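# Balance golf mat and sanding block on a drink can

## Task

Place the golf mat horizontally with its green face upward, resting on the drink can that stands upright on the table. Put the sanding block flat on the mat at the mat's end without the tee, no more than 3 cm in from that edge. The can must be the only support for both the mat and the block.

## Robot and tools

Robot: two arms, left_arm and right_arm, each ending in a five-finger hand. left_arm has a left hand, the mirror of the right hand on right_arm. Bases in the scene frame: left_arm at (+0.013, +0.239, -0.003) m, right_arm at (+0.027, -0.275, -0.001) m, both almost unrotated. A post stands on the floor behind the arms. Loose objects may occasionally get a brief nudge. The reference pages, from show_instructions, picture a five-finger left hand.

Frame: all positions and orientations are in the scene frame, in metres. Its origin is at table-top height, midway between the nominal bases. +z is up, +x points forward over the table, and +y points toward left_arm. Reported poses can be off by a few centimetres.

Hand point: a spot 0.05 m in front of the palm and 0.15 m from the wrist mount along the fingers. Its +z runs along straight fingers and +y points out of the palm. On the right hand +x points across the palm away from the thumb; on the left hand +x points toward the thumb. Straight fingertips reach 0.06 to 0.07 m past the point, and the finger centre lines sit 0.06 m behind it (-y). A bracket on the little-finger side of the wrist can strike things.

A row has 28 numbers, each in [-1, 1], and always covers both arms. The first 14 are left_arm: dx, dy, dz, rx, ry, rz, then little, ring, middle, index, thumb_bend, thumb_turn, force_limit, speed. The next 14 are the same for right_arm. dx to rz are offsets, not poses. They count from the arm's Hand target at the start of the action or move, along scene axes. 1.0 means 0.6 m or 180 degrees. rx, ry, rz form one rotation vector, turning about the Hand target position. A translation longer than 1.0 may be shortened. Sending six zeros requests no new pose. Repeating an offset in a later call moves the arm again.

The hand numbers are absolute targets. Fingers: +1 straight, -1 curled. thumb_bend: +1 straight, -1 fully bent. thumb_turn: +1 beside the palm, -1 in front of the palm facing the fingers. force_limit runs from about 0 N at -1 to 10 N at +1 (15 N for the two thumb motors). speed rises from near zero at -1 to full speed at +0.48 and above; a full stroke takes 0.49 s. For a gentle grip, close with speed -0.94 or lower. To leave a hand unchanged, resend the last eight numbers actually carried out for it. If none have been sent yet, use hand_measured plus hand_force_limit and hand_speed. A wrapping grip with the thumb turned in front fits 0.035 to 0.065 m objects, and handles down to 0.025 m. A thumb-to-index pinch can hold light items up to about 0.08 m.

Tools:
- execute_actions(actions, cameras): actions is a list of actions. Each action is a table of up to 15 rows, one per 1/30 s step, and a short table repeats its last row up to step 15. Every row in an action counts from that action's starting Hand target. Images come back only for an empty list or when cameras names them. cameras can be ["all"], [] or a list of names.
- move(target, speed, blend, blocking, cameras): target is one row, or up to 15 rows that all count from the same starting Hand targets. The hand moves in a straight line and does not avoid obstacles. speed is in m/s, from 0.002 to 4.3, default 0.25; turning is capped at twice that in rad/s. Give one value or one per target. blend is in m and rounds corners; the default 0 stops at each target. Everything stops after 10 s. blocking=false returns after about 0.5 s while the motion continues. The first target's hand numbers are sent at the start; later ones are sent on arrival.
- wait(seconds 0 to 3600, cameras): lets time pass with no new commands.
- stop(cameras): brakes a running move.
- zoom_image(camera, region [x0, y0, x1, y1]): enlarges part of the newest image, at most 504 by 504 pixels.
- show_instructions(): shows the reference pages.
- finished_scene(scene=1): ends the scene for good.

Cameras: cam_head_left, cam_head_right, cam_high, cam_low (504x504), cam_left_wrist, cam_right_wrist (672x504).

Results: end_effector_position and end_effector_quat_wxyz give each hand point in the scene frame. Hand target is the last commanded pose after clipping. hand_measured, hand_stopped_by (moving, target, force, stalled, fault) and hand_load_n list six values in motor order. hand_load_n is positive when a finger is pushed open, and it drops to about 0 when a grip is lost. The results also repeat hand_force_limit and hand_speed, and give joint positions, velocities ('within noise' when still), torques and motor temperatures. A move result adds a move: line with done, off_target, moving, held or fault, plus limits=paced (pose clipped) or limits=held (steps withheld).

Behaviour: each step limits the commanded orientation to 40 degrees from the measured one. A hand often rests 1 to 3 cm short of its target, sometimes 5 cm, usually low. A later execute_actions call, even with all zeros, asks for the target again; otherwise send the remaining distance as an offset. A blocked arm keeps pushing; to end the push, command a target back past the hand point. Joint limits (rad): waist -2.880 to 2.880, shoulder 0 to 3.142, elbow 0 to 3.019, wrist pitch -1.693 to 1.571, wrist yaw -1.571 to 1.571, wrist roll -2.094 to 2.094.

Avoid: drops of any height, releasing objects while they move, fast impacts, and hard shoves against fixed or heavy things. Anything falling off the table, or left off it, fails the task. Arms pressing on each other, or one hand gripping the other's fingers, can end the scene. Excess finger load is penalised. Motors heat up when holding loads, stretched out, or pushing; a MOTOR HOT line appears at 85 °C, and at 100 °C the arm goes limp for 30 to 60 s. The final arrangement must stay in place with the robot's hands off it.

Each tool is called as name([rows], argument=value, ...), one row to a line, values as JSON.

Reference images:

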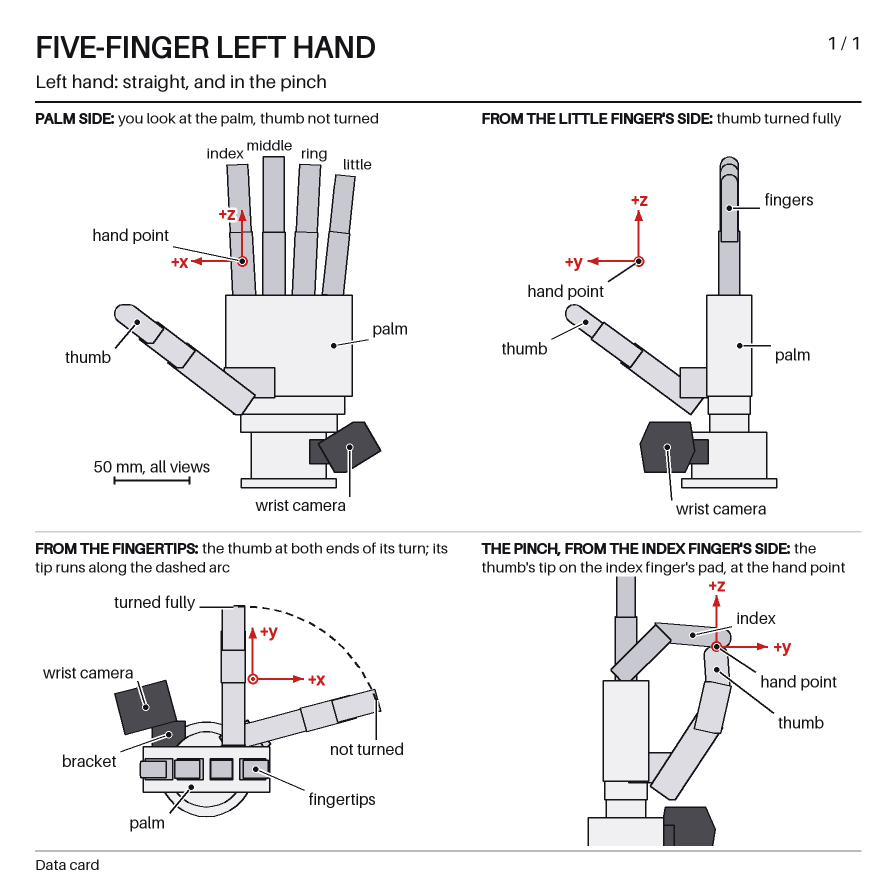

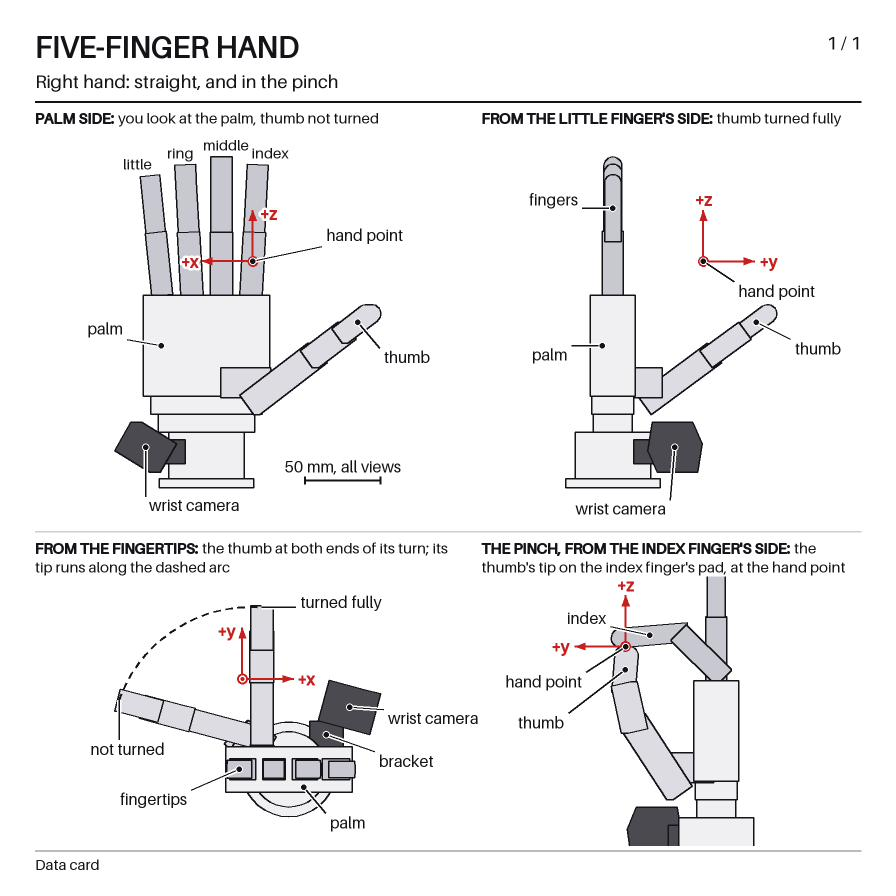

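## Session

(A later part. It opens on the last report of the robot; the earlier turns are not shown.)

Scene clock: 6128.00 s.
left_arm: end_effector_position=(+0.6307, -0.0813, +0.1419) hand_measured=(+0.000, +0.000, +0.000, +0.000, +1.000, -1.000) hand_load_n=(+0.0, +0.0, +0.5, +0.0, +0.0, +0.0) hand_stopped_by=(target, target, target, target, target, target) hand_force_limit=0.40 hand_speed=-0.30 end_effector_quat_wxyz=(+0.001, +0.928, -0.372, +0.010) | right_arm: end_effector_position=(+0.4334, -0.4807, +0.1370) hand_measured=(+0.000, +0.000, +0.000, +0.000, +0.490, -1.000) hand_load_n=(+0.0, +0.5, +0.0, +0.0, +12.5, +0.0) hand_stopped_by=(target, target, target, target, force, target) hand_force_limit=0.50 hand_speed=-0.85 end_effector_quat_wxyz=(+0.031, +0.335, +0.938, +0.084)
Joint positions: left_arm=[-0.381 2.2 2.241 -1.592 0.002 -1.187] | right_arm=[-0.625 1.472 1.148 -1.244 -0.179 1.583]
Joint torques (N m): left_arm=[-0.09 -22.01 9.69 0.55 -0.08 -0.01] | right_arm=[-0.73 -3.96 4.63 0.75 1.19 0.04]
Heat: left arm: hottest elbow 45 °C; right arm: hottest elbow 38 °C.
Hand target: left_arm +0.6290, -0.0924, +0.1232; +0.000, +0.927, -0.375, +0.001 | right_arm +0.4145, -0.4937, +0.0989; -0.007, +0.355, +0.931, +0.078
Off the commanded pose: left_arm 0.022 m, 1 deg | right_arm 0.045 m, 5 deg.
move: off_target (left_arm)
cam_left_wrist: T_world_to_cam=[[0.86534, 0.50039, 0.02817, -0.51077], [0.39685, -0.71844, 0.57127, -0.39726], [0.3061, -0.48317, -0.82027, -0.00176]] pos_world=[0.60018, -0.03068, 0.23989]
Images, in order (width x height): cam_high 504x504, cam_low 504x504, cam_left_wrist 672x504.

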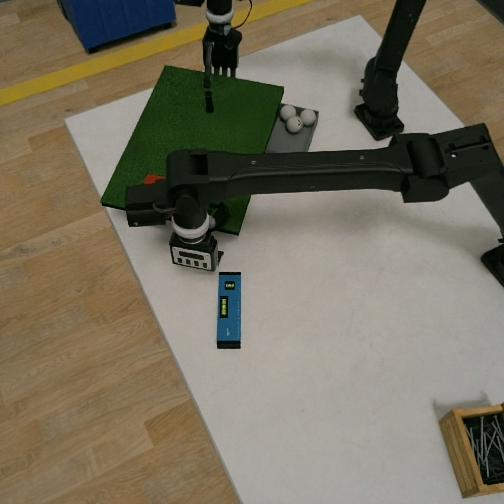

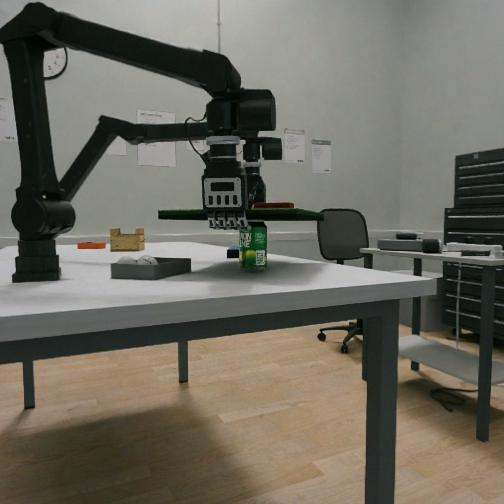

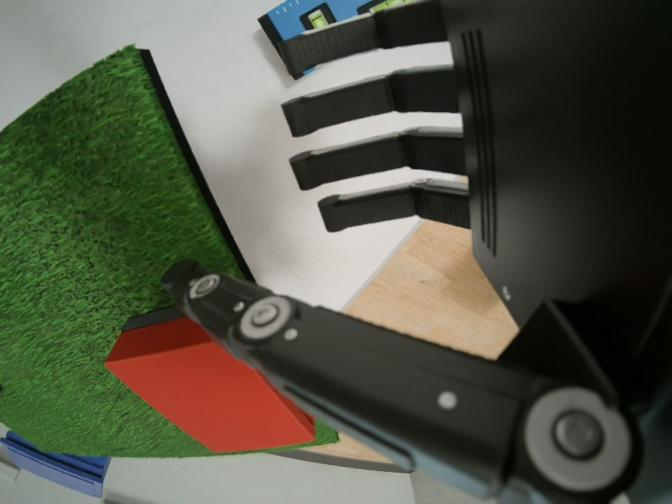

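move([
  [0,0,-0.034,0,0,0,0,0,0,0,1,-1,0.4,-0.3,0,0,0,0,0,0,0,0,0,0,-0.4,-1,0.5,-0.85],
  [-0.045,-0.047,-0.034,0,0,0,0,0,0,0,1,-1,0.4,-0.3,0,0,0,0,0,0,0,0,0,0,-0.4,-1,0.5,-0.85],
], speed=0.05, cameras=["cam_low","cam_high","cam_left_wrist"])

zoom_image(camera="cam_low", region=[150, 180, 350, 280])

zoom_image(camera="cam_left_wrist", region=[100, 40, 500, 300])

Scene clock: 6151.23 s.
left_arm: end_effector_position=(+0.6101, -0.1094, +0.1076) hand_measured=(+0.000, +0.000, +0.000, +0.000, +1.000, -1.000) hand_load_n=(+0.0, +0.0, +0.0, +0.0, +0.0, +0.0) hand_stopped_by=(target, target, target, target, target, target) hand_force_limit=0.40 hand_speed=-0.30 end_effector_quat_wxyz=(+0.001, +0.929, -0.371, +0.002) | right_arm: end_effector_position=(+0.4335, -0.4811, +0.1372) hand_measured=(+0.000, +0.000, +0.000, +0.000, +0.492, -1.000) hand_load_n=(+0.0, +0.0, +0.0, +0.0, +12.5, +0.0) hand_stopped_by=(target, target, target, target, force, target) hand_force_limit=0.50 hand_speed=-0.85 end_effector_quat_wxyz=(+0.031, +0.336, +0.938, +0.085)
Joint positions: left_arm=[-0.431 2.186 2.129 -1.508 0.001 -1.24] | right_arm=[-0.627 1.472 1.148 -1.243 -0.181 1.583]
Joint torques (N m): left_arm=[-0.44 -24.29 8.36 0.65 -0.05 0.02] | right_arm=[-0.79 -4.19 4.64 0.59 1.25 -0.02]
Motor temperatures (°C): left_arm=[32 34 44 30 33 32] | right_arm=[29 35 37 32 38 31]
Heat: left arm: hottest elbow 44 °C; right arm: hottest wrist yaw 38 °C.
Hand target: left_arm +0.6021, -0.1206, +0.1029; +0.000, +0.927, -0.375, +0.001 | right_arm +0.4145, -0.4937, +0.0989; -0.007, +0.355, +0.931, +0.078
Off the commanded pose: left_arm 0.015 m, 1 deg | right_arm 0.045 m, 5 deg.
move: off_target (left_arm)
cam_left_wrist: T_world_to_cam=[[0.864, 0.50314, 0.0189, -0.47576], [0.40739, -0.72065, 0.56098, -0.39517], [0.29587, -0.47699, -0.82761, -0.02948]] pos_world=[0.58077, -0.05947, 0.20628]
Images, in order (width x height): cam_high 504x504, cam_low 504x504, cam_left_wrist 672x504.

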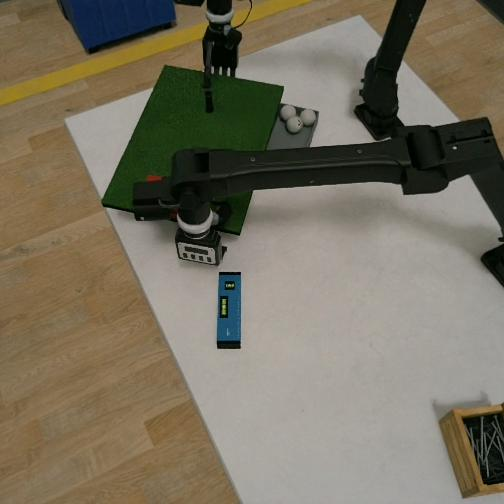

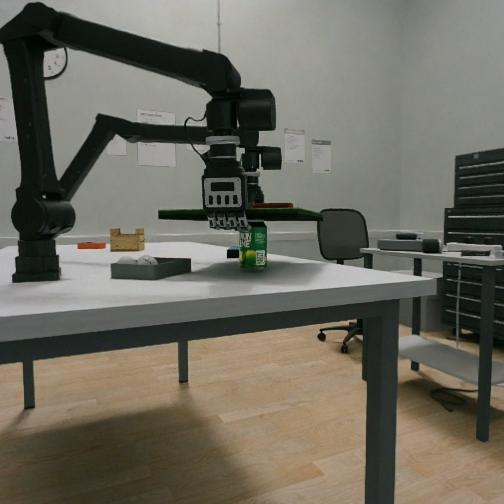

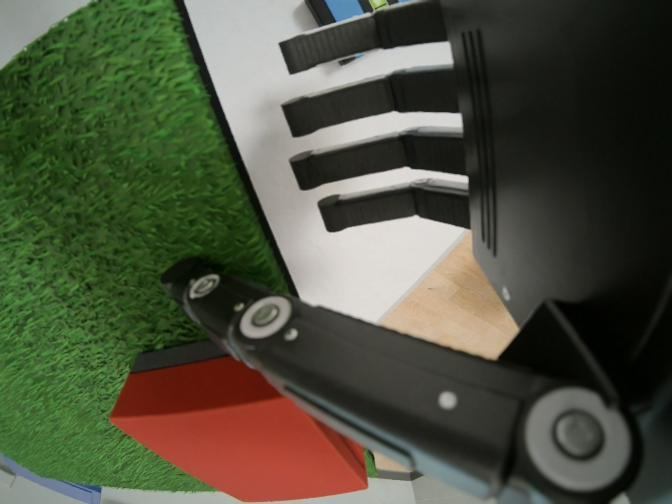

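Scaled by 2.520.

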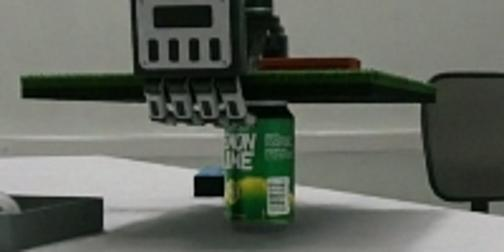

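Scaled by 1.260 from the camera's image (finer frame: 960x720).

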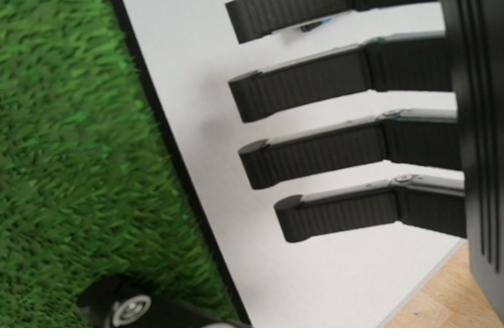

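execute_actions(actions=[], cameras=["all"])

Scene clock: 6190.87 s.
left_arm: end_effector_position=(+0.6101, -0.1094, +0.1076) hand_measured=(+0.000, +0.000, +0.000, +0.000, +1.000, -1.000) hand_load_n=(+0.0, +0.0, +0.0, +0.0, +0.0, -0.5) hand_stopped_by=(target, target, target, target, target, target) hand_force_limit=0.40 hand_speed=-0.30 end_effector_quat_wxyz=(+0.001, +0.929, -0.371, +0.002) | right_arm: end_effector_position=(+0.4335, -0.4811, +0.1372) hand_measured=(+0.000, +0.000, +0.000, +0.000, +0.492, -1.000) hand_load_n=(+0.0, +0.0, +0.0, +0.0, +12.5, +0.0) hand_stopped_by=(target, target, target, target, force, target) hand_force_limit=0.50 hand_speed=-0.85 end_effector_quat_wxyz=(+0.031, +0.336, +0.938, +0.085)
Joint positions: left_arm=[-0.431 2.186 2.129 -1.508 0.001 -1.241] | right_arm=[-0.627 1.472 1.148 -1.243 -0.181 1.583]
Joint velocities: within noise
Joint torques (N m): left_arm=[-0.38 -24.23 8.36 0.64 -0.04 0] | right_arm=[-0.62 -4.42 4.55 0.79 1.34 0.07]
Motor temperatures (°C): left_arm=[32 36 43 30 33 32] | right_arm=[29 35 37 32 38 31]
Heat: left arm: hottest elbow 43 °C; right arm: hottest wrist yaw 38 °C.
Hand target: left_arm +0.6021, -0.1206, +0.1029; +0.000, +0.927, -0.375, +0.001 | right_arm +0.4145, -0.4937, +0.0989; -0.007, +0.355, +0.931, +0.078
Off the commanded pose: left_arm 0.015 m, 1 deg | right_arm 0.045 m, 5 deg.
camera_calibration:
cam_left_wrist: T_world_to_cam=[[0.86379, 0.5035, 0.01888, -0.47561], [0.4077, -0.72047, 0.56099, -0.39535], [0.29607, -0.47688, -0.8276, -0.02959]] pos_world=[0.58077, -0.05947, 0.20628]
cam_right_wrist: T_world_to_cam=[[0.39918, 0.89132, 0.21495, 0.21956], [0.71283, -0.44914, 0.53866, -0.59807], [0.57666, -0.0618, -0.81464, -0.05174]] pos_world=[0.36851, -0.46751, 0.23281]

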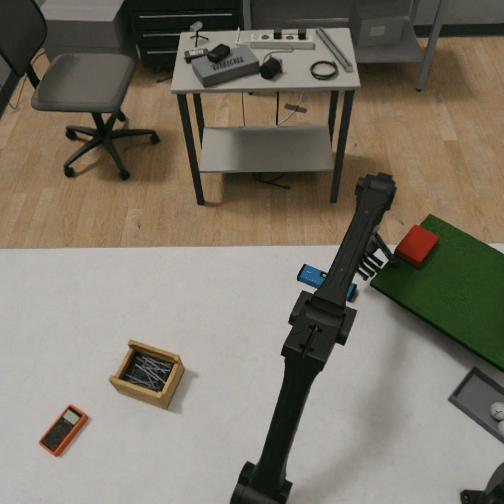

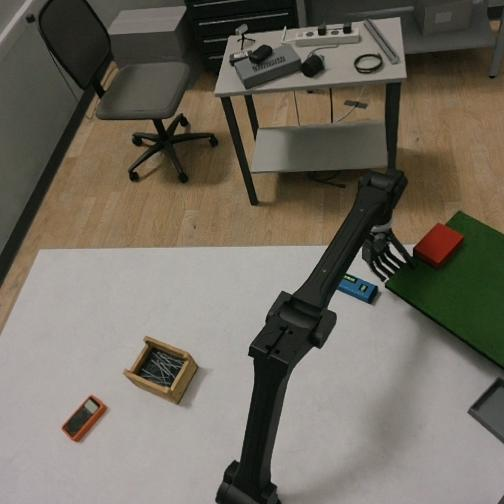

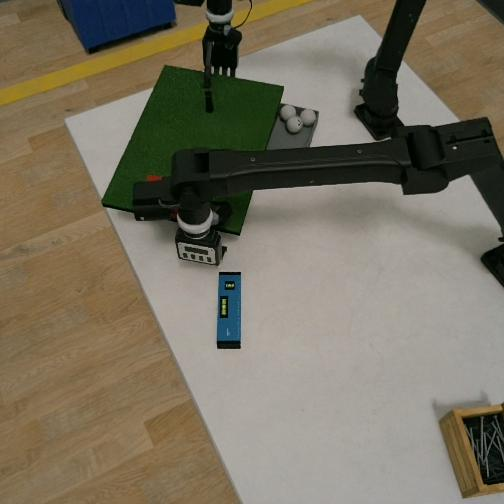

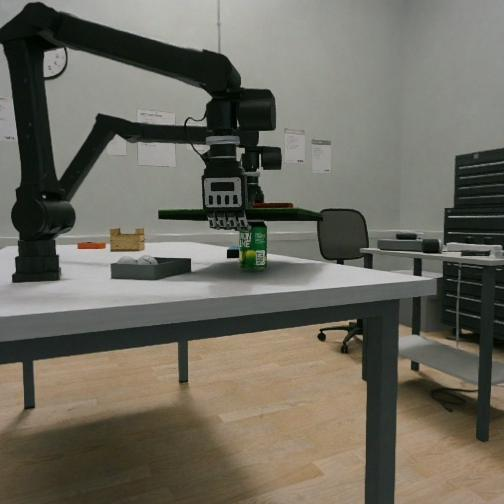

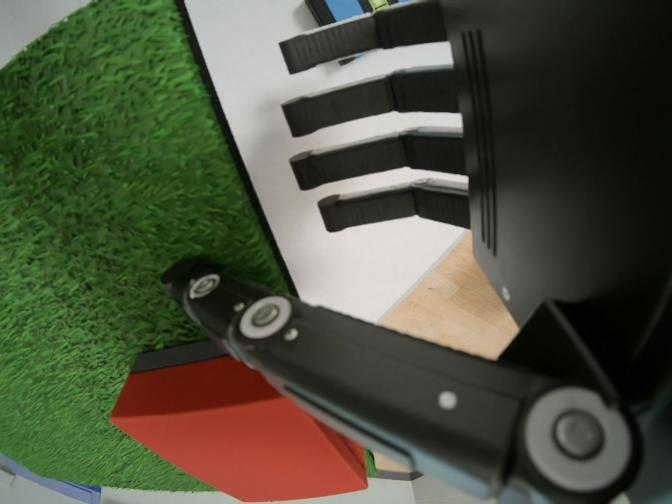

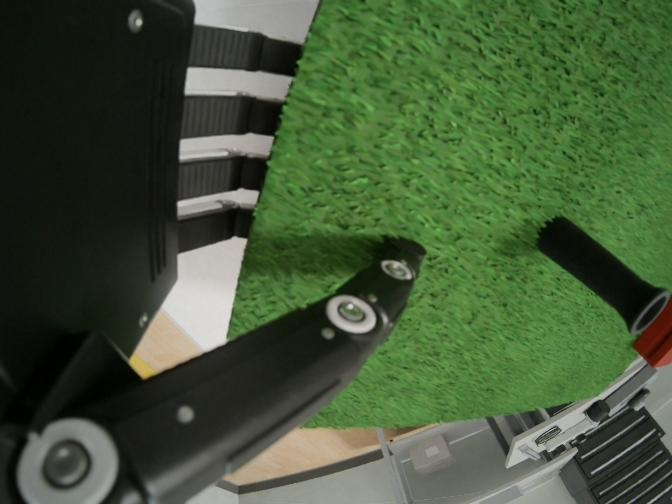

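move(target=[0,0,0.03,0,0,0,0,0,0,0,1,-1,0.4,-0.3,0,0,0,0,0,0,0,0,0,0,-0.4,-1,0.5,-0.85], speed=0.05)

Scene clock: 6204.33 s.
left_arm: end_effector_position=(+0.6046, -0.1074, +0.1074) hand_measured=(+0.000, +0.000, +0.000, +0.000, +1.000, -1.000) hand_load_n=(+0.0, +0.0, +0.0, +0.0, +0.0, +0.5) hand_stopped_by=(target, target, target, target, target, target) hand_force_limit=0.40 hand_speed=-0.30 end_effector_quat_wxyz=(+0.000, +0.929, -0.370, -0.009) | right_arm: end_effector_position=(+0.4340, -0.4815, +0.1373) hand_measured=(+0.000, +0.000, +0.000, +0.000, +0.492, -1.000) hand_load_n=(+0.0, +0.0, +0.0, +0.0, +12.5, +0.5) hand_stopped_by=(target, target, target, target, force, target) hand_force_limit=0.50 hand_speed=-0.85 end_effector_quat_wxyz=(+0.032, +0.336, +0.938, +0.084)
Joint positions: left_arm=[-0.432 2.186 2.129 -1.53 0.001 -1.243] | right_arm=[-0.627 1.472 1.148 -1.24 -0.181 1.583]
Joint torques (N m): left_arm=[-0.26 -24.59 11.43 -0.32 -0.03 0.02] | right_arm=[-0.5 -4.48 4.67 0.85 1.3 0.1]
Heat: left arm: hottest elbow 42 °C; right arm: hottest wrist yaw 38 °C.
Hand target: left_arm +0.6021, -0.1205, +0.1207; +0.000, +0.927, -0.375, +0.001 | right_arm +0.4146, -0.4937, +0.0989; -0.007, +0.355, +0.931, +0.078
Off the commanded pose: left_arm 0.019 m, 1 deg | right_arm 0.045 m, 5 deg.
move: off_target (left_arm)

move(target=[0,0,0.04,0,0,0,0,0,0,0,1,-1,0.4,-0.3,0,0,0,0,0,0,0,0,0,0,-0.4,-1,0.5,-0.85], speed=0.1)

zoom_image(camera="cam_low", region=[175, 175, 355, 245])

Scene clock: 6211.73 s.
left_arm: end_effector_position=(+0.5977, -0.1065, +0.1254) hand_measured=(+0.000, +0.000, +0.000, +0.000, +1.000, -1.000) hand_load_n=(+0.0, +0.0, +0.0, +0.0, +0.0, +0.0) hand_stopped_by=(target, target, target, target, target, target) hand_force_limit=0.40 hand_speed=-0.30 end_effector_quat_wxyz=(+0.000, +0.928, -0.371, -0.018) | right_arm: end_effector_position=(+0.4340, -0.4815, +0.1373) hand_measured=(+0.000, +0.000, +0.000, +0.000, +0.492, -1.000) hand_load_n=(+0.0, +0.0, +0.0, +0.0, +11.5, +0.5) hand_stopped_by=(target, target, target, target, force, target) hand_force_limit=0.50 hand_speed=-0.85 end_effector_quat_wxyz=(+0.032, +0.336, +0.938, +0.084)
Joint positions: left_arm=[-0.435 2.179 2.164 -1.592 0.001 -1.243] | right_arm=[-0.627 1.472 1.148 -1.24 -0.181 1.583]
Joint torques (N m): left_arm=[-0.03 -24.29 13.3 -0.4 -0.02 0.03] | right_arm=[-0.67 -4.37 4.55 0.55 1.26 0.03]
Heat: left arm: hottest elbow 43 °C; right arm: hottest wrist yaw 38 °C.
Hand target: left_arm +0.6020, -0.1206, +0.1448; +0.000, +0.927, -0.375, +0.001 | right_arm +0.4146, -0.4937, +0.0989; -0.007, +0.355, +0.931, +0.078
Off the commanded pose: left_arm 0.024 m, 2 deg | right_arm 0.045 m, 5 deg.
move: off_target (left_arm)

Scaled by 2.800.
This view is cut from an older image: the scene may have changed since it was taken.

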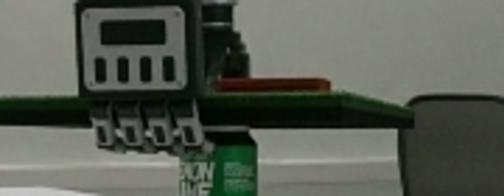

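move(target=[-0.043,-0.057,-0.003,0,0,0,0,0,0,0,1,-1,0.4,-0.3,0,0,0,0,0,0,0,0,0,0,-0.4,-1,0.5,-0.85], speed=0.06, cameras=["cam_left_wrist","cam_low","cam_high"])

Scene clock: 6224.87 s.
left_arm: end_effector_position=(+0.5818, -0.1385, +0.1334) hand_measured=(+0.000, +0.000, +0.000, +0.000, +1.000, -1.000) hand_load_n=(+1.0, +0.5, +0.0, +0.0, +0.0, +0.0) hand_stopped_by=(target, target, target, target, target, target) hand_force_limit=0.40 hand_speed=-0.30 end_effector_quat_wxyz=(-0.004, +0.928, -0.371, -0.012) | right_arm: end_effector_position=(+0.4319, -0.4857, +0.1355) hand_measured=(+0.000, +0.000, +0.000, +0.000, +0.492, -1.000) hand_load_n=(+0.0, +0.0, +0.0, +0.0, +10.0, +0.5) hand_stopped_by=(target, target, target, target, force, target) hand_force_limit=0.50 hand_speed=-0.85 end_effector_quat_wxyz=(+0.031, +0.339, +0.937, +0.082)
Joint positions: left_arm=[-0.49 2.166 2.164 -1.592 -0.005 -1.299] | right_arm=[-0.635 1.475 1.148 -1.239 -0.175 1.583]
Joint torques (N m): left_arm=[-0.67 -24.88 9.83 0.53 0.16 -0.05] | right_arm=[0.44 -4.01 4.51 0.51 1.1 0.15]
Heat: left arm: hottest elbow 45 °C; right arm: hottest wrist yaw 38 °C.
Hand target: left_arm +0.5763, -0.1547, +0.1432; +0.000, +0.927, -0.375, +0.001 | right_arm +0.4145, -0.4937, +0.0988; -0.007, +0.355, +0.931, +0.079
Off the commanded pose: left_arm 0.020 m, 2 deg | right_arm 0.041 m, 5 deg.
move: off_target (left_arm)
cam_left_wrist: T_world_to_cam=[[0.86471, 0.5022, 0.00836, -0.43628], [0.41935, -0.73102, 0.5383, -0.42446], [0.27644, -0.46197, -0.84271, 0.00181]] pos_world=[0.55475, -0.09036, 0.23366]
Images, in order (width x height): cam_high 504x504, cam_low 504x504, cam_left_wrist 672x504.

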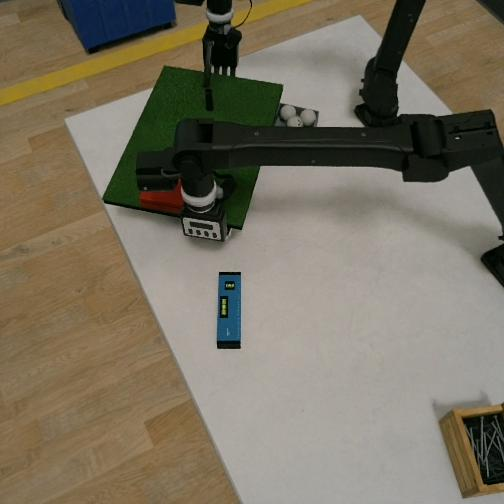

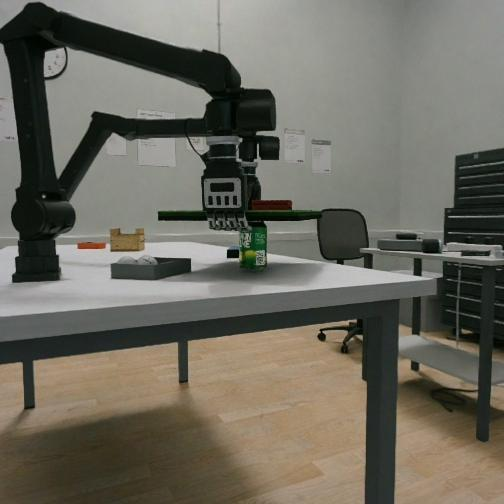

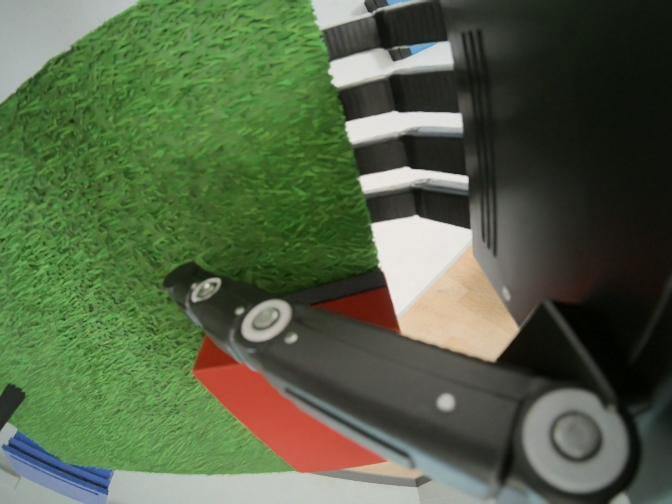

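move(target=[0,0,0,0,0,0,0,0,0,0,-0.4,-1,0.5,-0.85,0,0,0,0,0,0,0,0,0,0,-0.4,-1,0.5,-0.85], speed=0.06, cameras=["cam_left_wrist","cam_low"])

zoom_image(camera="cam_low", region=[145, 175, 335, 285])

Scene clock: 6256.87 s.
left_arm: end_effector_position=(+0.5815, -0.1389, +0.1350) hand_measured=(+0.000, +0.000, +0.000, +0.000, +0.356, -1.000) hand_load_n=(+3.0, +3.0, +2.5, +1.5, +11.0, +1.0) hand_stopped_by=(target, target, target, target, force, target) hand_force_limit=0.50 hand_speed=-0.85 end_effector_quat_wxyz=(-0.003, +0.929, -0.371, -0.010) | right_arm: end_effector_position=(+0.4326, -0.4863, +0.1356) hand_measured=(+0.000, +0.000, +0.000, +0.000, +0.492, -1.000) hand_load_n=(+0.0, +0.0, +0.0, +0.0, +10.0, +1.0) hand_stopped_by=(target, target, target, target, force, target) hand_force_limit=0.50 hand_speed=-0.85 end_effector_quat_wxyz=(+0.033, +0.339, +0.937, +0.081)
Joint positions: left_arm=[-0.49 2.164 2.164 -1.592 -0.004 -1.299] | right_arm=[-0.635 1.475 1.148 -1.236 -0.175 1.583]
Joint torques (N m): left_arm=[-0.62 -24.64 9.85 0.54 0.11 -0.04] | right_arm=[-0.38 -4.19 4.66 0.5 1.04 0.01]
Heat: left arm: hottest elbow 45 °C; right arm: hottest wrist yaw 38 °C.
Hand target: left_arm +0.5763, -0.1548, +0.1431; +0.000, +0.927, -0.375, +0.001 | right_arm +0.4146, -0.4937, +0.0989; -0.007, +0.355, +0.931, +0.078
Off the commanded pose: left_arm 0.019 m, 1 deg | right_arm 0.042 m, 5 deg.
move: done
cam_left_wrist: T_world_to_cam=[[0.86466, 0.50228, 0.00858, -0.43586], [0.41859, -0.72982, 0.5405, -0.42519], [0.27774, -0.46376, -0.8413, 0.00179]] pos_world=[0.55435, -0.09056, 0.23506]
Images, in order (width x height): cam_low 504x504, cam_left_wrist 672x504.

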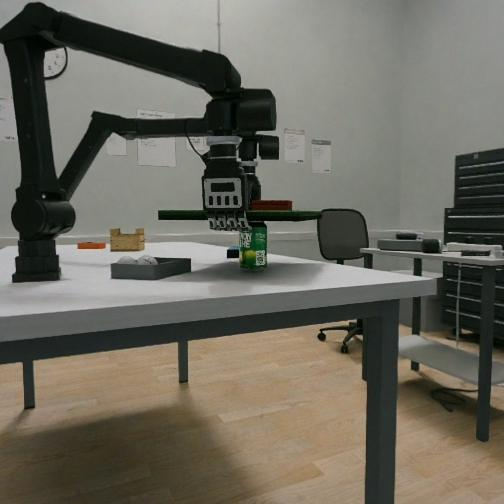

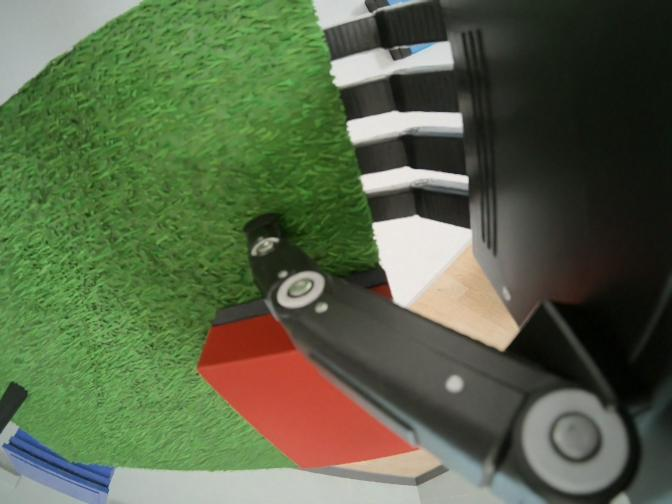

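Scaled by 2.653.

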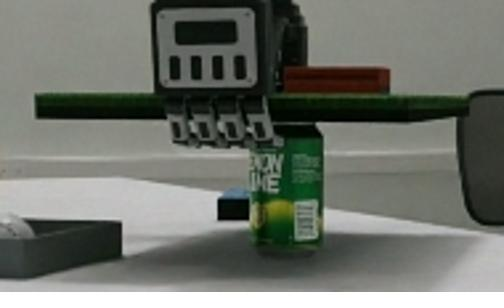

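move(target=[0,0,0.067,0,0,0,0,0,0,0,-0.4,-1,0.5,-0.85,0,0,0.067,0,0,0,0,0,0,0,-0.4,-1,0.5,-0.85], speed=0.05, cameras=["cam_low"])

zoom_image(camera="cam_low", region=[145, 175, 335, 285])

Scene clock: 6273.40 s.
left_arm: end_effector_position=(+0.5693, -0.1396, +0.1538) hand_measured=(+0.000, +0.000, +0.000, +0.000, +0.354, -1.000) hand_load_n=(+1.5, +2.0, +1.0, +0.5, +3.5, +0.5) hand_stopped_by=(target, target, target, target, force, target) hand_force_limit=0.50 hand_speed=-0.85 end_effector_quat_wxyz=(-0.004, +0.927, -0.375, -0.028) | right_arm: end_effector_position=(+0.4137, -0.4831, +0.1343) hand_measured=(+0.000, +0.000, +0.000, +0.000, +0.490, -1.000) hand_load_n=(+0.0, +0.0, +0.0, +0.0, +2.5, +2.0) hand_stopped_by=(target, target, target, target, force, target) hand_force_limit=0.50 hand_speed=-0.85 end_effector_quat_wxyz=(-0.006, +0.350, +0.933, +0.082)
Joint positions: left_arm=[-0.499 2.164 2.213 -1.676 -0.001 -1.299] | right_arm=[-0.647 1.475 1.155 -1.316 -0.152 1.588]
Joint torques (N m): left_arm=[0.15 -24.23 14.67 -0.51 0.05 -0.03] | right_arm=[0.62 -6.18 9.43 -0.36 0.26 0.03]
Heat: left arm: hottest elbow 45 °C; right arm: hottest elbow 37 °C.
Hand target: left_arm +0.5763, -0.1546, +0.1833; +0.000, +0.927, -0.375, +0.001 | right_arm +0.4146, -0.4937, +0.1391; -0.007, +0.355, +0.931, +0.078
Off the commanded pose: left_arm 0.034 m, 3 deg | right_arm 0.012 m, 1 deg.
move: off_target (left_arm, right_arm)

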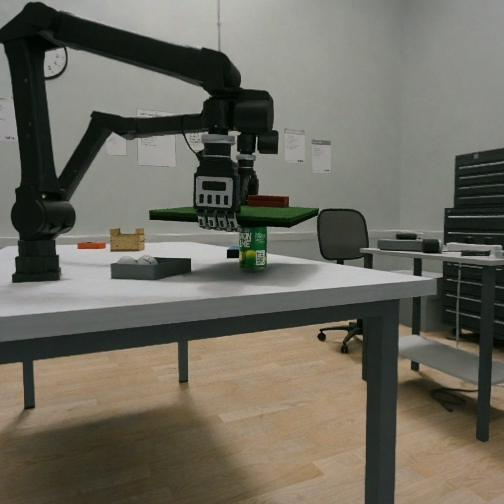

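Scaled by 2.653.

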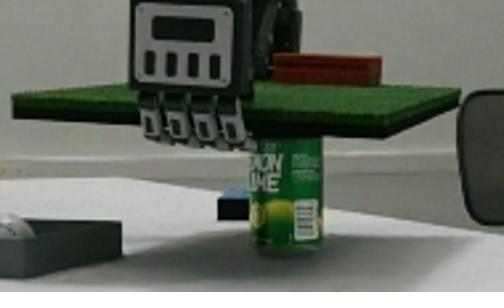

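move(target=[0,0,0.02,-0.011,-0.0125,0,0,0,0,0,-0.4,-1,0.5,-0.85,0,0,0.075,-0.011,-0.0125,0,0,0,0,0,-0.4,-1,0.5,-0.85], speed=0.05, cameras=["cam_low","cam_high"])

zoom_image(camera="cam_low", region=[145, 175, 335, 285])

Scene clock: 6285.63 s.
left_arm: end_effector_position=(+0.5748, -0.1444, +0.1569) hand_measured=(+0.000, +0.000, +0.000, +0.000, +0.354, -1.000) hand_load_n=(+0.0, +0.0, +2.0, +7.0, +1.0, +1.5) hand_stopped_by=(target, target, target, target, force, target) hand_force_limit=0.50 hand_speed=-0.85 end_effector_quat_wxyz=(+0.002, +0.927, -0.375, -0.013) | right_arm: end_effector_position=(+0.3997, -0.4753, +0.1441) hand_measured=(+0.000, +0.000, +0.000, +0.000, +0.488, -1.000) hand_load_n=(+0.0, +0.0, +0.5, +2.5, +0.0, +0.5) hand_stopped_by=(target, target, target, target, force, target) hand_force_limit=0.50 hand_speed=-0.85 end_effector_quat_wxyz=(-0.027, +0.352, +0.932, +0.083)
Joint positions: left_arm=[-0.499 2.16 2.213 -1.649 0.007 -1.299] | right_arm=[-0.648 1.452 1.162 -1.386 -0.139 1.589]
Joint torques (N m): left_arm=[0.38 -27.93 10.71 0.75 0.16 -0.01] | right_arm=[0.79 -8.76 12.41 -0.17 -0.3 0.03]
Heat: left arm: hottest elbow 45 °C; right arm: hottest elbow 38 °C.
Hand target: left_arm +0.5763, -0.1546, +0.1952; +0.009, +0.927, -0.375, +0.025 | right_arm +0.4145, -0.4935, +0.1840; +0.017, +0.354, +0.933, +0.069
Off the commanded pose: left_arm 0.040 m, 4 deg | right_arm 0.046 m, 5 deg.
move: off_target (left_arm, right_arm)
Images, in order (width x height): cam_high 504x504, cam_low 504x504.

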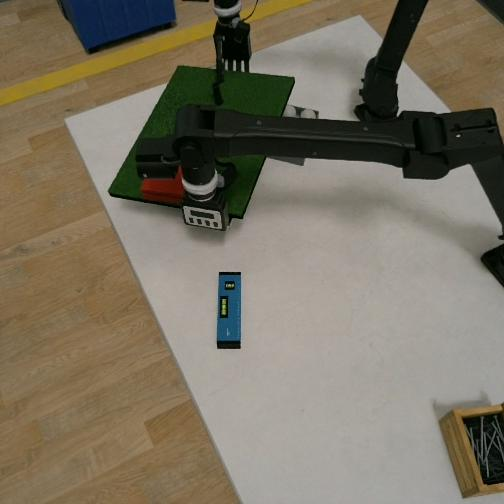

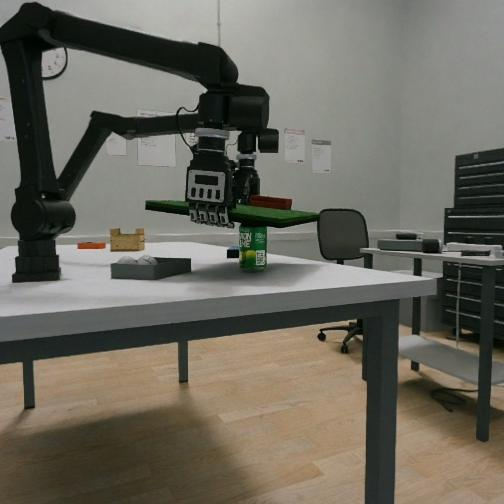

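Scaled by 2.653.

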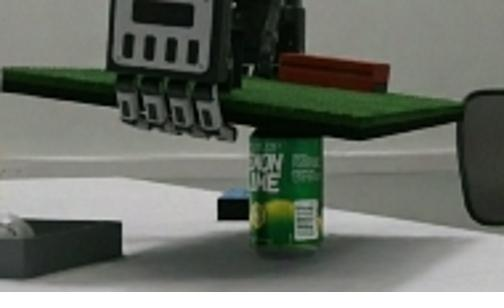

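move(target=[0,0,-0.033,0.011,0.0125,0,0,0,0,0,-0.4,-1,0.5,-0.85,0,0,-0.075,0.011,0.0125,0,0,0,0,0,-0.4,-1,0.5,-0.85], speed=0.05, cameras=["cam_low"])

zoom_image(camera="cam_low", region=[145, 175, 335, 285])

Scene clock: 6320.57 s.
left_arm: end_effector_position=(+0.5725, -0.1426, +0.1565) hand_measured=(+0.000, +0.000, +0.000, +0.000, +0.354, -1.000) hand_load_n=(+0.0, +0.5, +1.5, +3.5, +1.5, +0.5) hand_stopped_by=(target, target, target, target, force, target) hand_force_limit=0.50 hand_speed=-0.85 end_effector_quat_wxyz=(-0.001, +0.928, -0.373, -0.019) | right_arm: end_effector_position=(+0.4076, -0.4820, +0.1352) hand_measured=(+0.000, +0.000, +0.000, +0.000, +0.488, -1.000) hand_load_n=(+0.5, +0.5, +0.5, +0.0, +0.5, -2.0) hand_stopped_by=(target, target, target, target, force, target) hand_force_limit=0.50 hand_speed=-0.85 end_effector_quat_wxyz=(-0.019, +0.352, +0.932, +0.082)
Joint positions: left_arm=[-0.5 2.16 2.213 -1.661 0.003 -1.304] | right_arm=[-0.649 1.476 1.162 -1.347 -0.142 1.589]
Joint torques (N m): left_arm=[0.26 -23.82 13.2 -0.29 -0.1 0.01] | right_arm=[1.03 -6.53 8.75 0.66 -0.13 -0.02]
Heat: left arm: hottest elbow 44 °C; right arm: hottest elbow 41 °C.
Hand target: left_arm +0.5763, -0.1546, +0.1754; +0.000, +0.927, -0.375, +0.001 | right_arm +0.4145, -0.4936, +0.1389; -0.008, +0.355, +0.931, +0.079
Off the commanded pose: left_arm 0.023 m, 2 deg | right_arm 0.014 m, 1 deg.
move: off_target (left_arm, right_arm)

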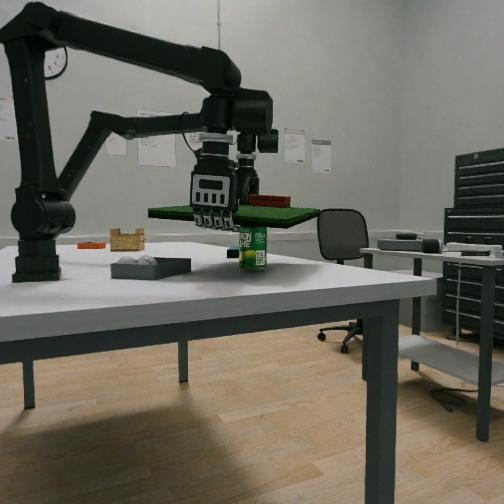

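Scaled by 2.653.

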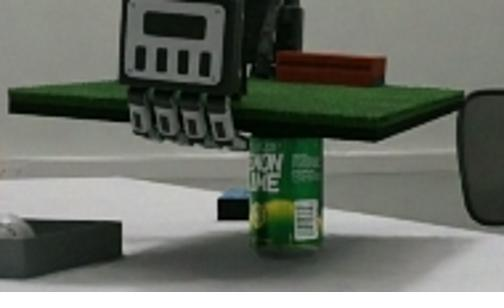

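move(target=[0,0,-0.045,0,0,0,0,0,0,0,-0.4,-1,0.5,-0.85,0,0,0,0,0,0,0,0,0,0,-0.4,-1,0.5,-0.85], speed=0.05, cameras=["cam_low","cam_high"])

zoom_image(camera="cam_low", region=[145, 175, 335, 285])

Scene clock: 6329.70 s.
left_arm: end_effector_position=(+0.5784, -0.1457, +0.1460) hand_measured=(+0.000, +0.000, +0.000, +0.000, +0.354, -1.000) hand_load_n=(+0.5, +2.0, +2.5, +2.5, +2.0, +0.0) hand_stopped_by=(target, target, target, target, force, target) hand_force_limit=0.50 hand_speed=-0.85 end_effector_quat_wxyz=(+0.000, +0.928, -0.373, -0.007) | right_arm: end_effector_position=(+0.4081, -0.4823, +0.1355) hand_measured=(+0.000, +0.000, +0.000, +0.000, +0.488, -1.000) hand_load_n=(+0.5, +0.0, +0.0, +0.0, +1.5, -2.0) hand_stopped_by=(target, target, target, target, force, target) hand_force_limit=0.50 hand_speed=-0.85 end_effector_quat_wxyz=(-0.017, +0.352, +0.932, +0.083)
Joint positions: left_arm=[-0.5 2.16 2.185 -1.61 0.002 -1.304] | right_arm=[-0.65 1.476 1.162 -1.345 -0.145 1.587]
Joint torques (N m): left_arm=[0.26 -24.12 9.48 0.68 -0.06 0.01] | right_arm=[1.38 -6.01 8.72 0.5 -0.05 0.05]
Heat: left arm: hottest elbow 44 °C; right arm: hottest elbow 41 °C.
Hand target: left_arm +0.5763, -0.1547, +0.1484; +0.000, +0.927, -0.375, +0.001 | right_arm +0.4145, -0.4937, +0.1390; -0.007, +0.355, +0.931, +0.078
Off the commanded pose: left_arm 0.010 m, 1 deg | right_arm 0.013 m, 1 deg.
move: done
Images, in order (width x height): cam_high 504x504, cam_low 504x504.

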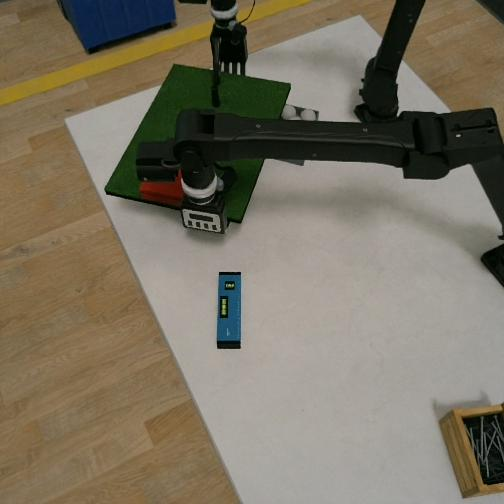

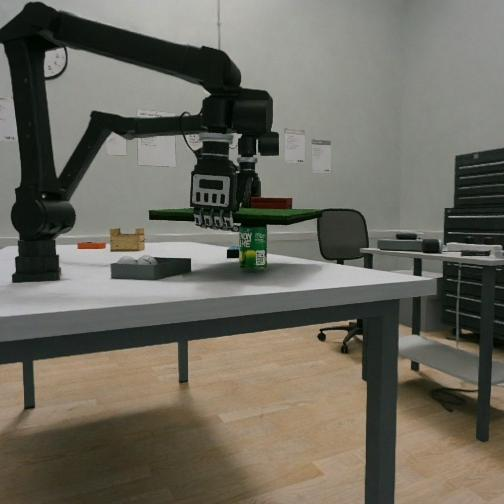

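Scaled by 2.653.

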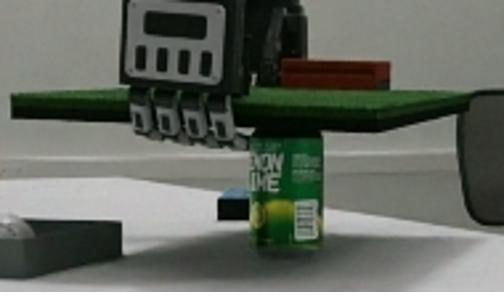

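move(target=[0,0,0.0,-0.011,-0.0125,0,0,0,0,0,-0.4,-1,0.5,-0.85,0,0,0,0,0,0,0,0,0,0,1,-1,0.5,-0.5], speed=0.05, cameras=["cam_low","cam_right_wrist"])

zoom_image(camera="cam_low", region=[145, 175, 335, 285])

Scene clock: 6367.27 s.
left_arm: end_effector_position=(+0.5779, -0.1477, +0.1344) hand_measured=(+0.000, +0.000, +0.000, +0.000, +0.354, -1.000) hand_load_n=(+1.0, +2.5, +3.5, +4.0, +1.5, -0.5) hand_stopped_by=(target, target, target, target, force, target) hand_force_limit=0.50 hand_speed=-0.85 end_effector_quat_wxyz=(+0.007, +0.928, -0.373, +0.009) | right_arm: end_effector_position=(+0.4072, -0.4844, +0.1332) hand_measured=(+0.000, +0.000, +0.000, +0.000, +1.000, -1.000) hand_load_n=(+0.0, +0.0, +0.0, +0.0, +0.0, +0.0) hand_stopped_by=(target, target, target, target, target, target) hand_force_limit=0.50 hand_speed=-0.50 end_effector_quat_wxyz=(-0.019, +0.354, +0.931, +0.082)
Joint positions: left_arm=[-0.5 2.13 2.1 -1.522 0.012 -1.304] | right_arm=[-0.654 1.481 1.162 -1.344 -0.142 1.587]
Joint torques (N m): left_arm=[0.44 -25.41 9.44 0.76 -0.05 0.03] | right_arm=[0.21 -6.89 8.88 0.44 -0.22 -0.01]
Heat: left arm: hottest elbow 44 °C; right arm: hottest elbow 40 °C.
Hand target: left_arm +0.5764, -0.1547, +0.1484; +0.009, +0.927, -0.375, +0.026 | right_arm +0.4145, -0.4936, +0.1389; -0.008, +0.355, +0.931, +0.078
Off the commanded pose: left_arm 0.016 m, 2 deg | right_arm 0.013 m, 1 deg.
move: off_target (left_arm)
cam_right_wrist: T_world_to_cam=[[0.44663, 0.87202, 0.20024, 0.20712], [0.7481, -0.48673, 0.45104, -0.59963], [0.49078, -0.05166, -0.86975, 0.00723]] pos_world=[0.35253, -0.47209, 0.23528]

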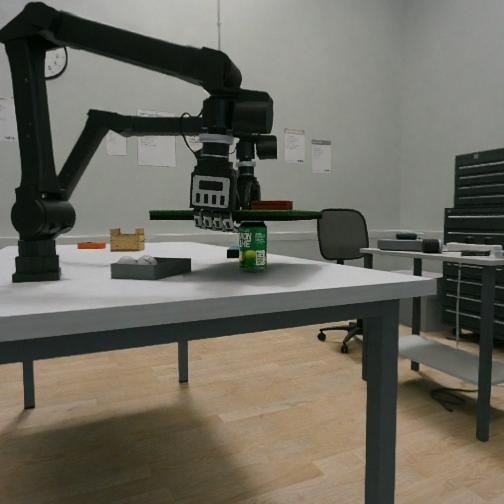

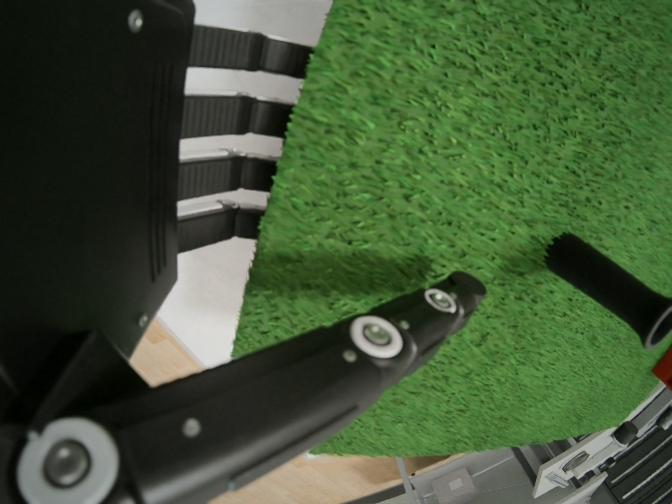

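Scaled by 2.653.

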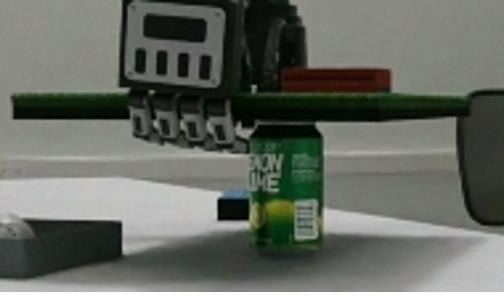

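move([
  [0,0,0,0,0,0,0,0,0,0,-0.4,-1,0.5,-0.85,0,0,-0.025,0,0,0,0,0,0,0,1,-1,0.5,-0.5],
  [0,0,0,0,0,0,0,0,0,0,-0.4,-1,0.5,-0.85,-0.075,-0.078,-0.025,0,0,0,0,0,0,0,1,-1,0.5,-0.5],
  [0,0,0,0,0,0,0,0,0,0,-0.4,-1,0.5,-0.85,0.025,-0.174,-0.025,0,0,0,0,0,0,0,1,-1,0.5,-0.5],
], speed=0.08, cameras=["cam_low","cam_high","cam_right_wrist"])

zoom_image(camera="cam_low", region=[145, 175, 335, 285])

Scene clock: 6392.93 s.
left_arm: end_effector_position=(+0.5770, -0.1484, +0.1369) hand_measured=(+0.000, +0.000, +0.000, +0.000, +0.354, -1.000) hand_load_n=(+0.0, +1.5, +3.0, +5.0, +1.5, +1.0) hand_stopped_by=(target, target, target, target, force, target) hand_force_limit=0.50 hand_speed=-0.85 end_effector_quat_wxyz=(+0.009, +0.928, -0.373, +0.010) | right_arm: end_effector_position=(+0.4150, -0.5878, +0.1092) hand_measured=(+0.000, +0.000, +0.000, +0.000, +1.000, -1.000) hand_load_n=(+0.0, +0.0, +0.5, +0.0, -0.5, +0.0) hand_stopped_by=(target, target, target, target, target, target) hand_force_limit=0.50 hand_speed=-0.50 end_effector_quat_wxyz=(-0.022, +0.357, +0.930, +0.087)
Joint positions: left_arm=[-0.501 2.125 2.099 -1.521 0.015 -1.306] | right_arm=[-0.808 1.705 1.365 -1.352 -0.133 1.439]
Joint torques (N m): left_arm=[0.56 -24.94 9.59 0.73 -0.12 0.05] | right_arm=[2.37 -9.64 11.14 -0.27 -0.09 0.08]
Heat: left arm: hottest elbow 43 °C; right arm: hottest elbow 40 °C.
Hand target: left_arm +0.5762, -0.1547, +0.1483; +0.009, +0.927, -0.375, +0.025 | right_arm +0.4296, -0.5981, +0.1240; -0.007, +0.355, +0.931, +0.078
Off the commanded pose: left_arm 0.013 m, 2 deg | right_arm 0.023 m, 2 deg.
move: off_target (right_arm)
cam_right_wrist: T_world_to_cam=[[0.45268, 0.86666, 0.20969, 0.29181], [0.74536, -0.49687, 0.44448, -0.64901], [0.48941, -0.04492, -0.8709, -0.01815]] pos_world=[0.36053, -0.57619, 0.21148]
Images, in order (width x height): cam_high 504x504, cam_low 504x504, cam_right_wrist 672x504.

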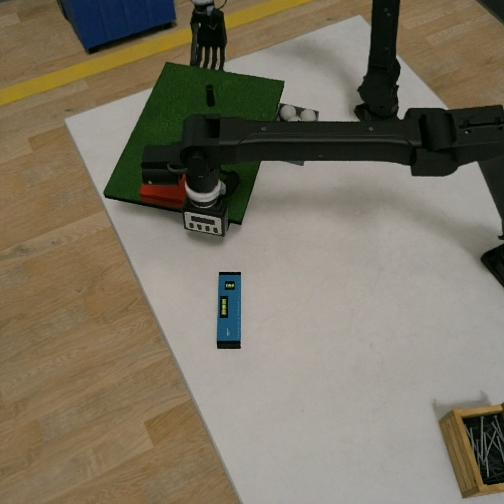

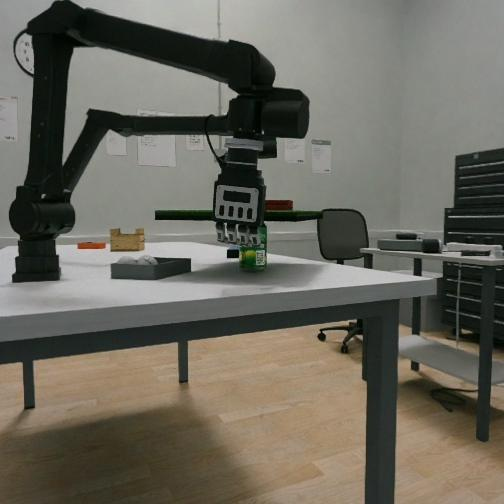

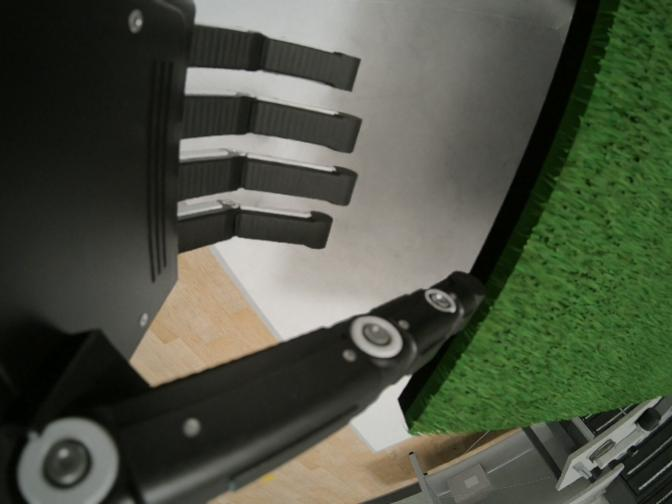

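Scaled by 2.653.

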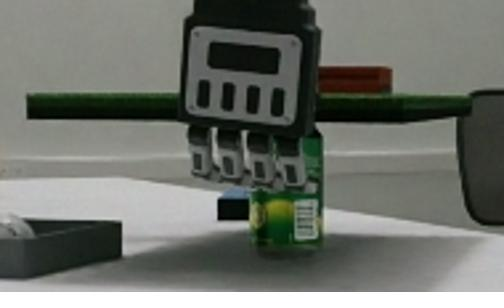

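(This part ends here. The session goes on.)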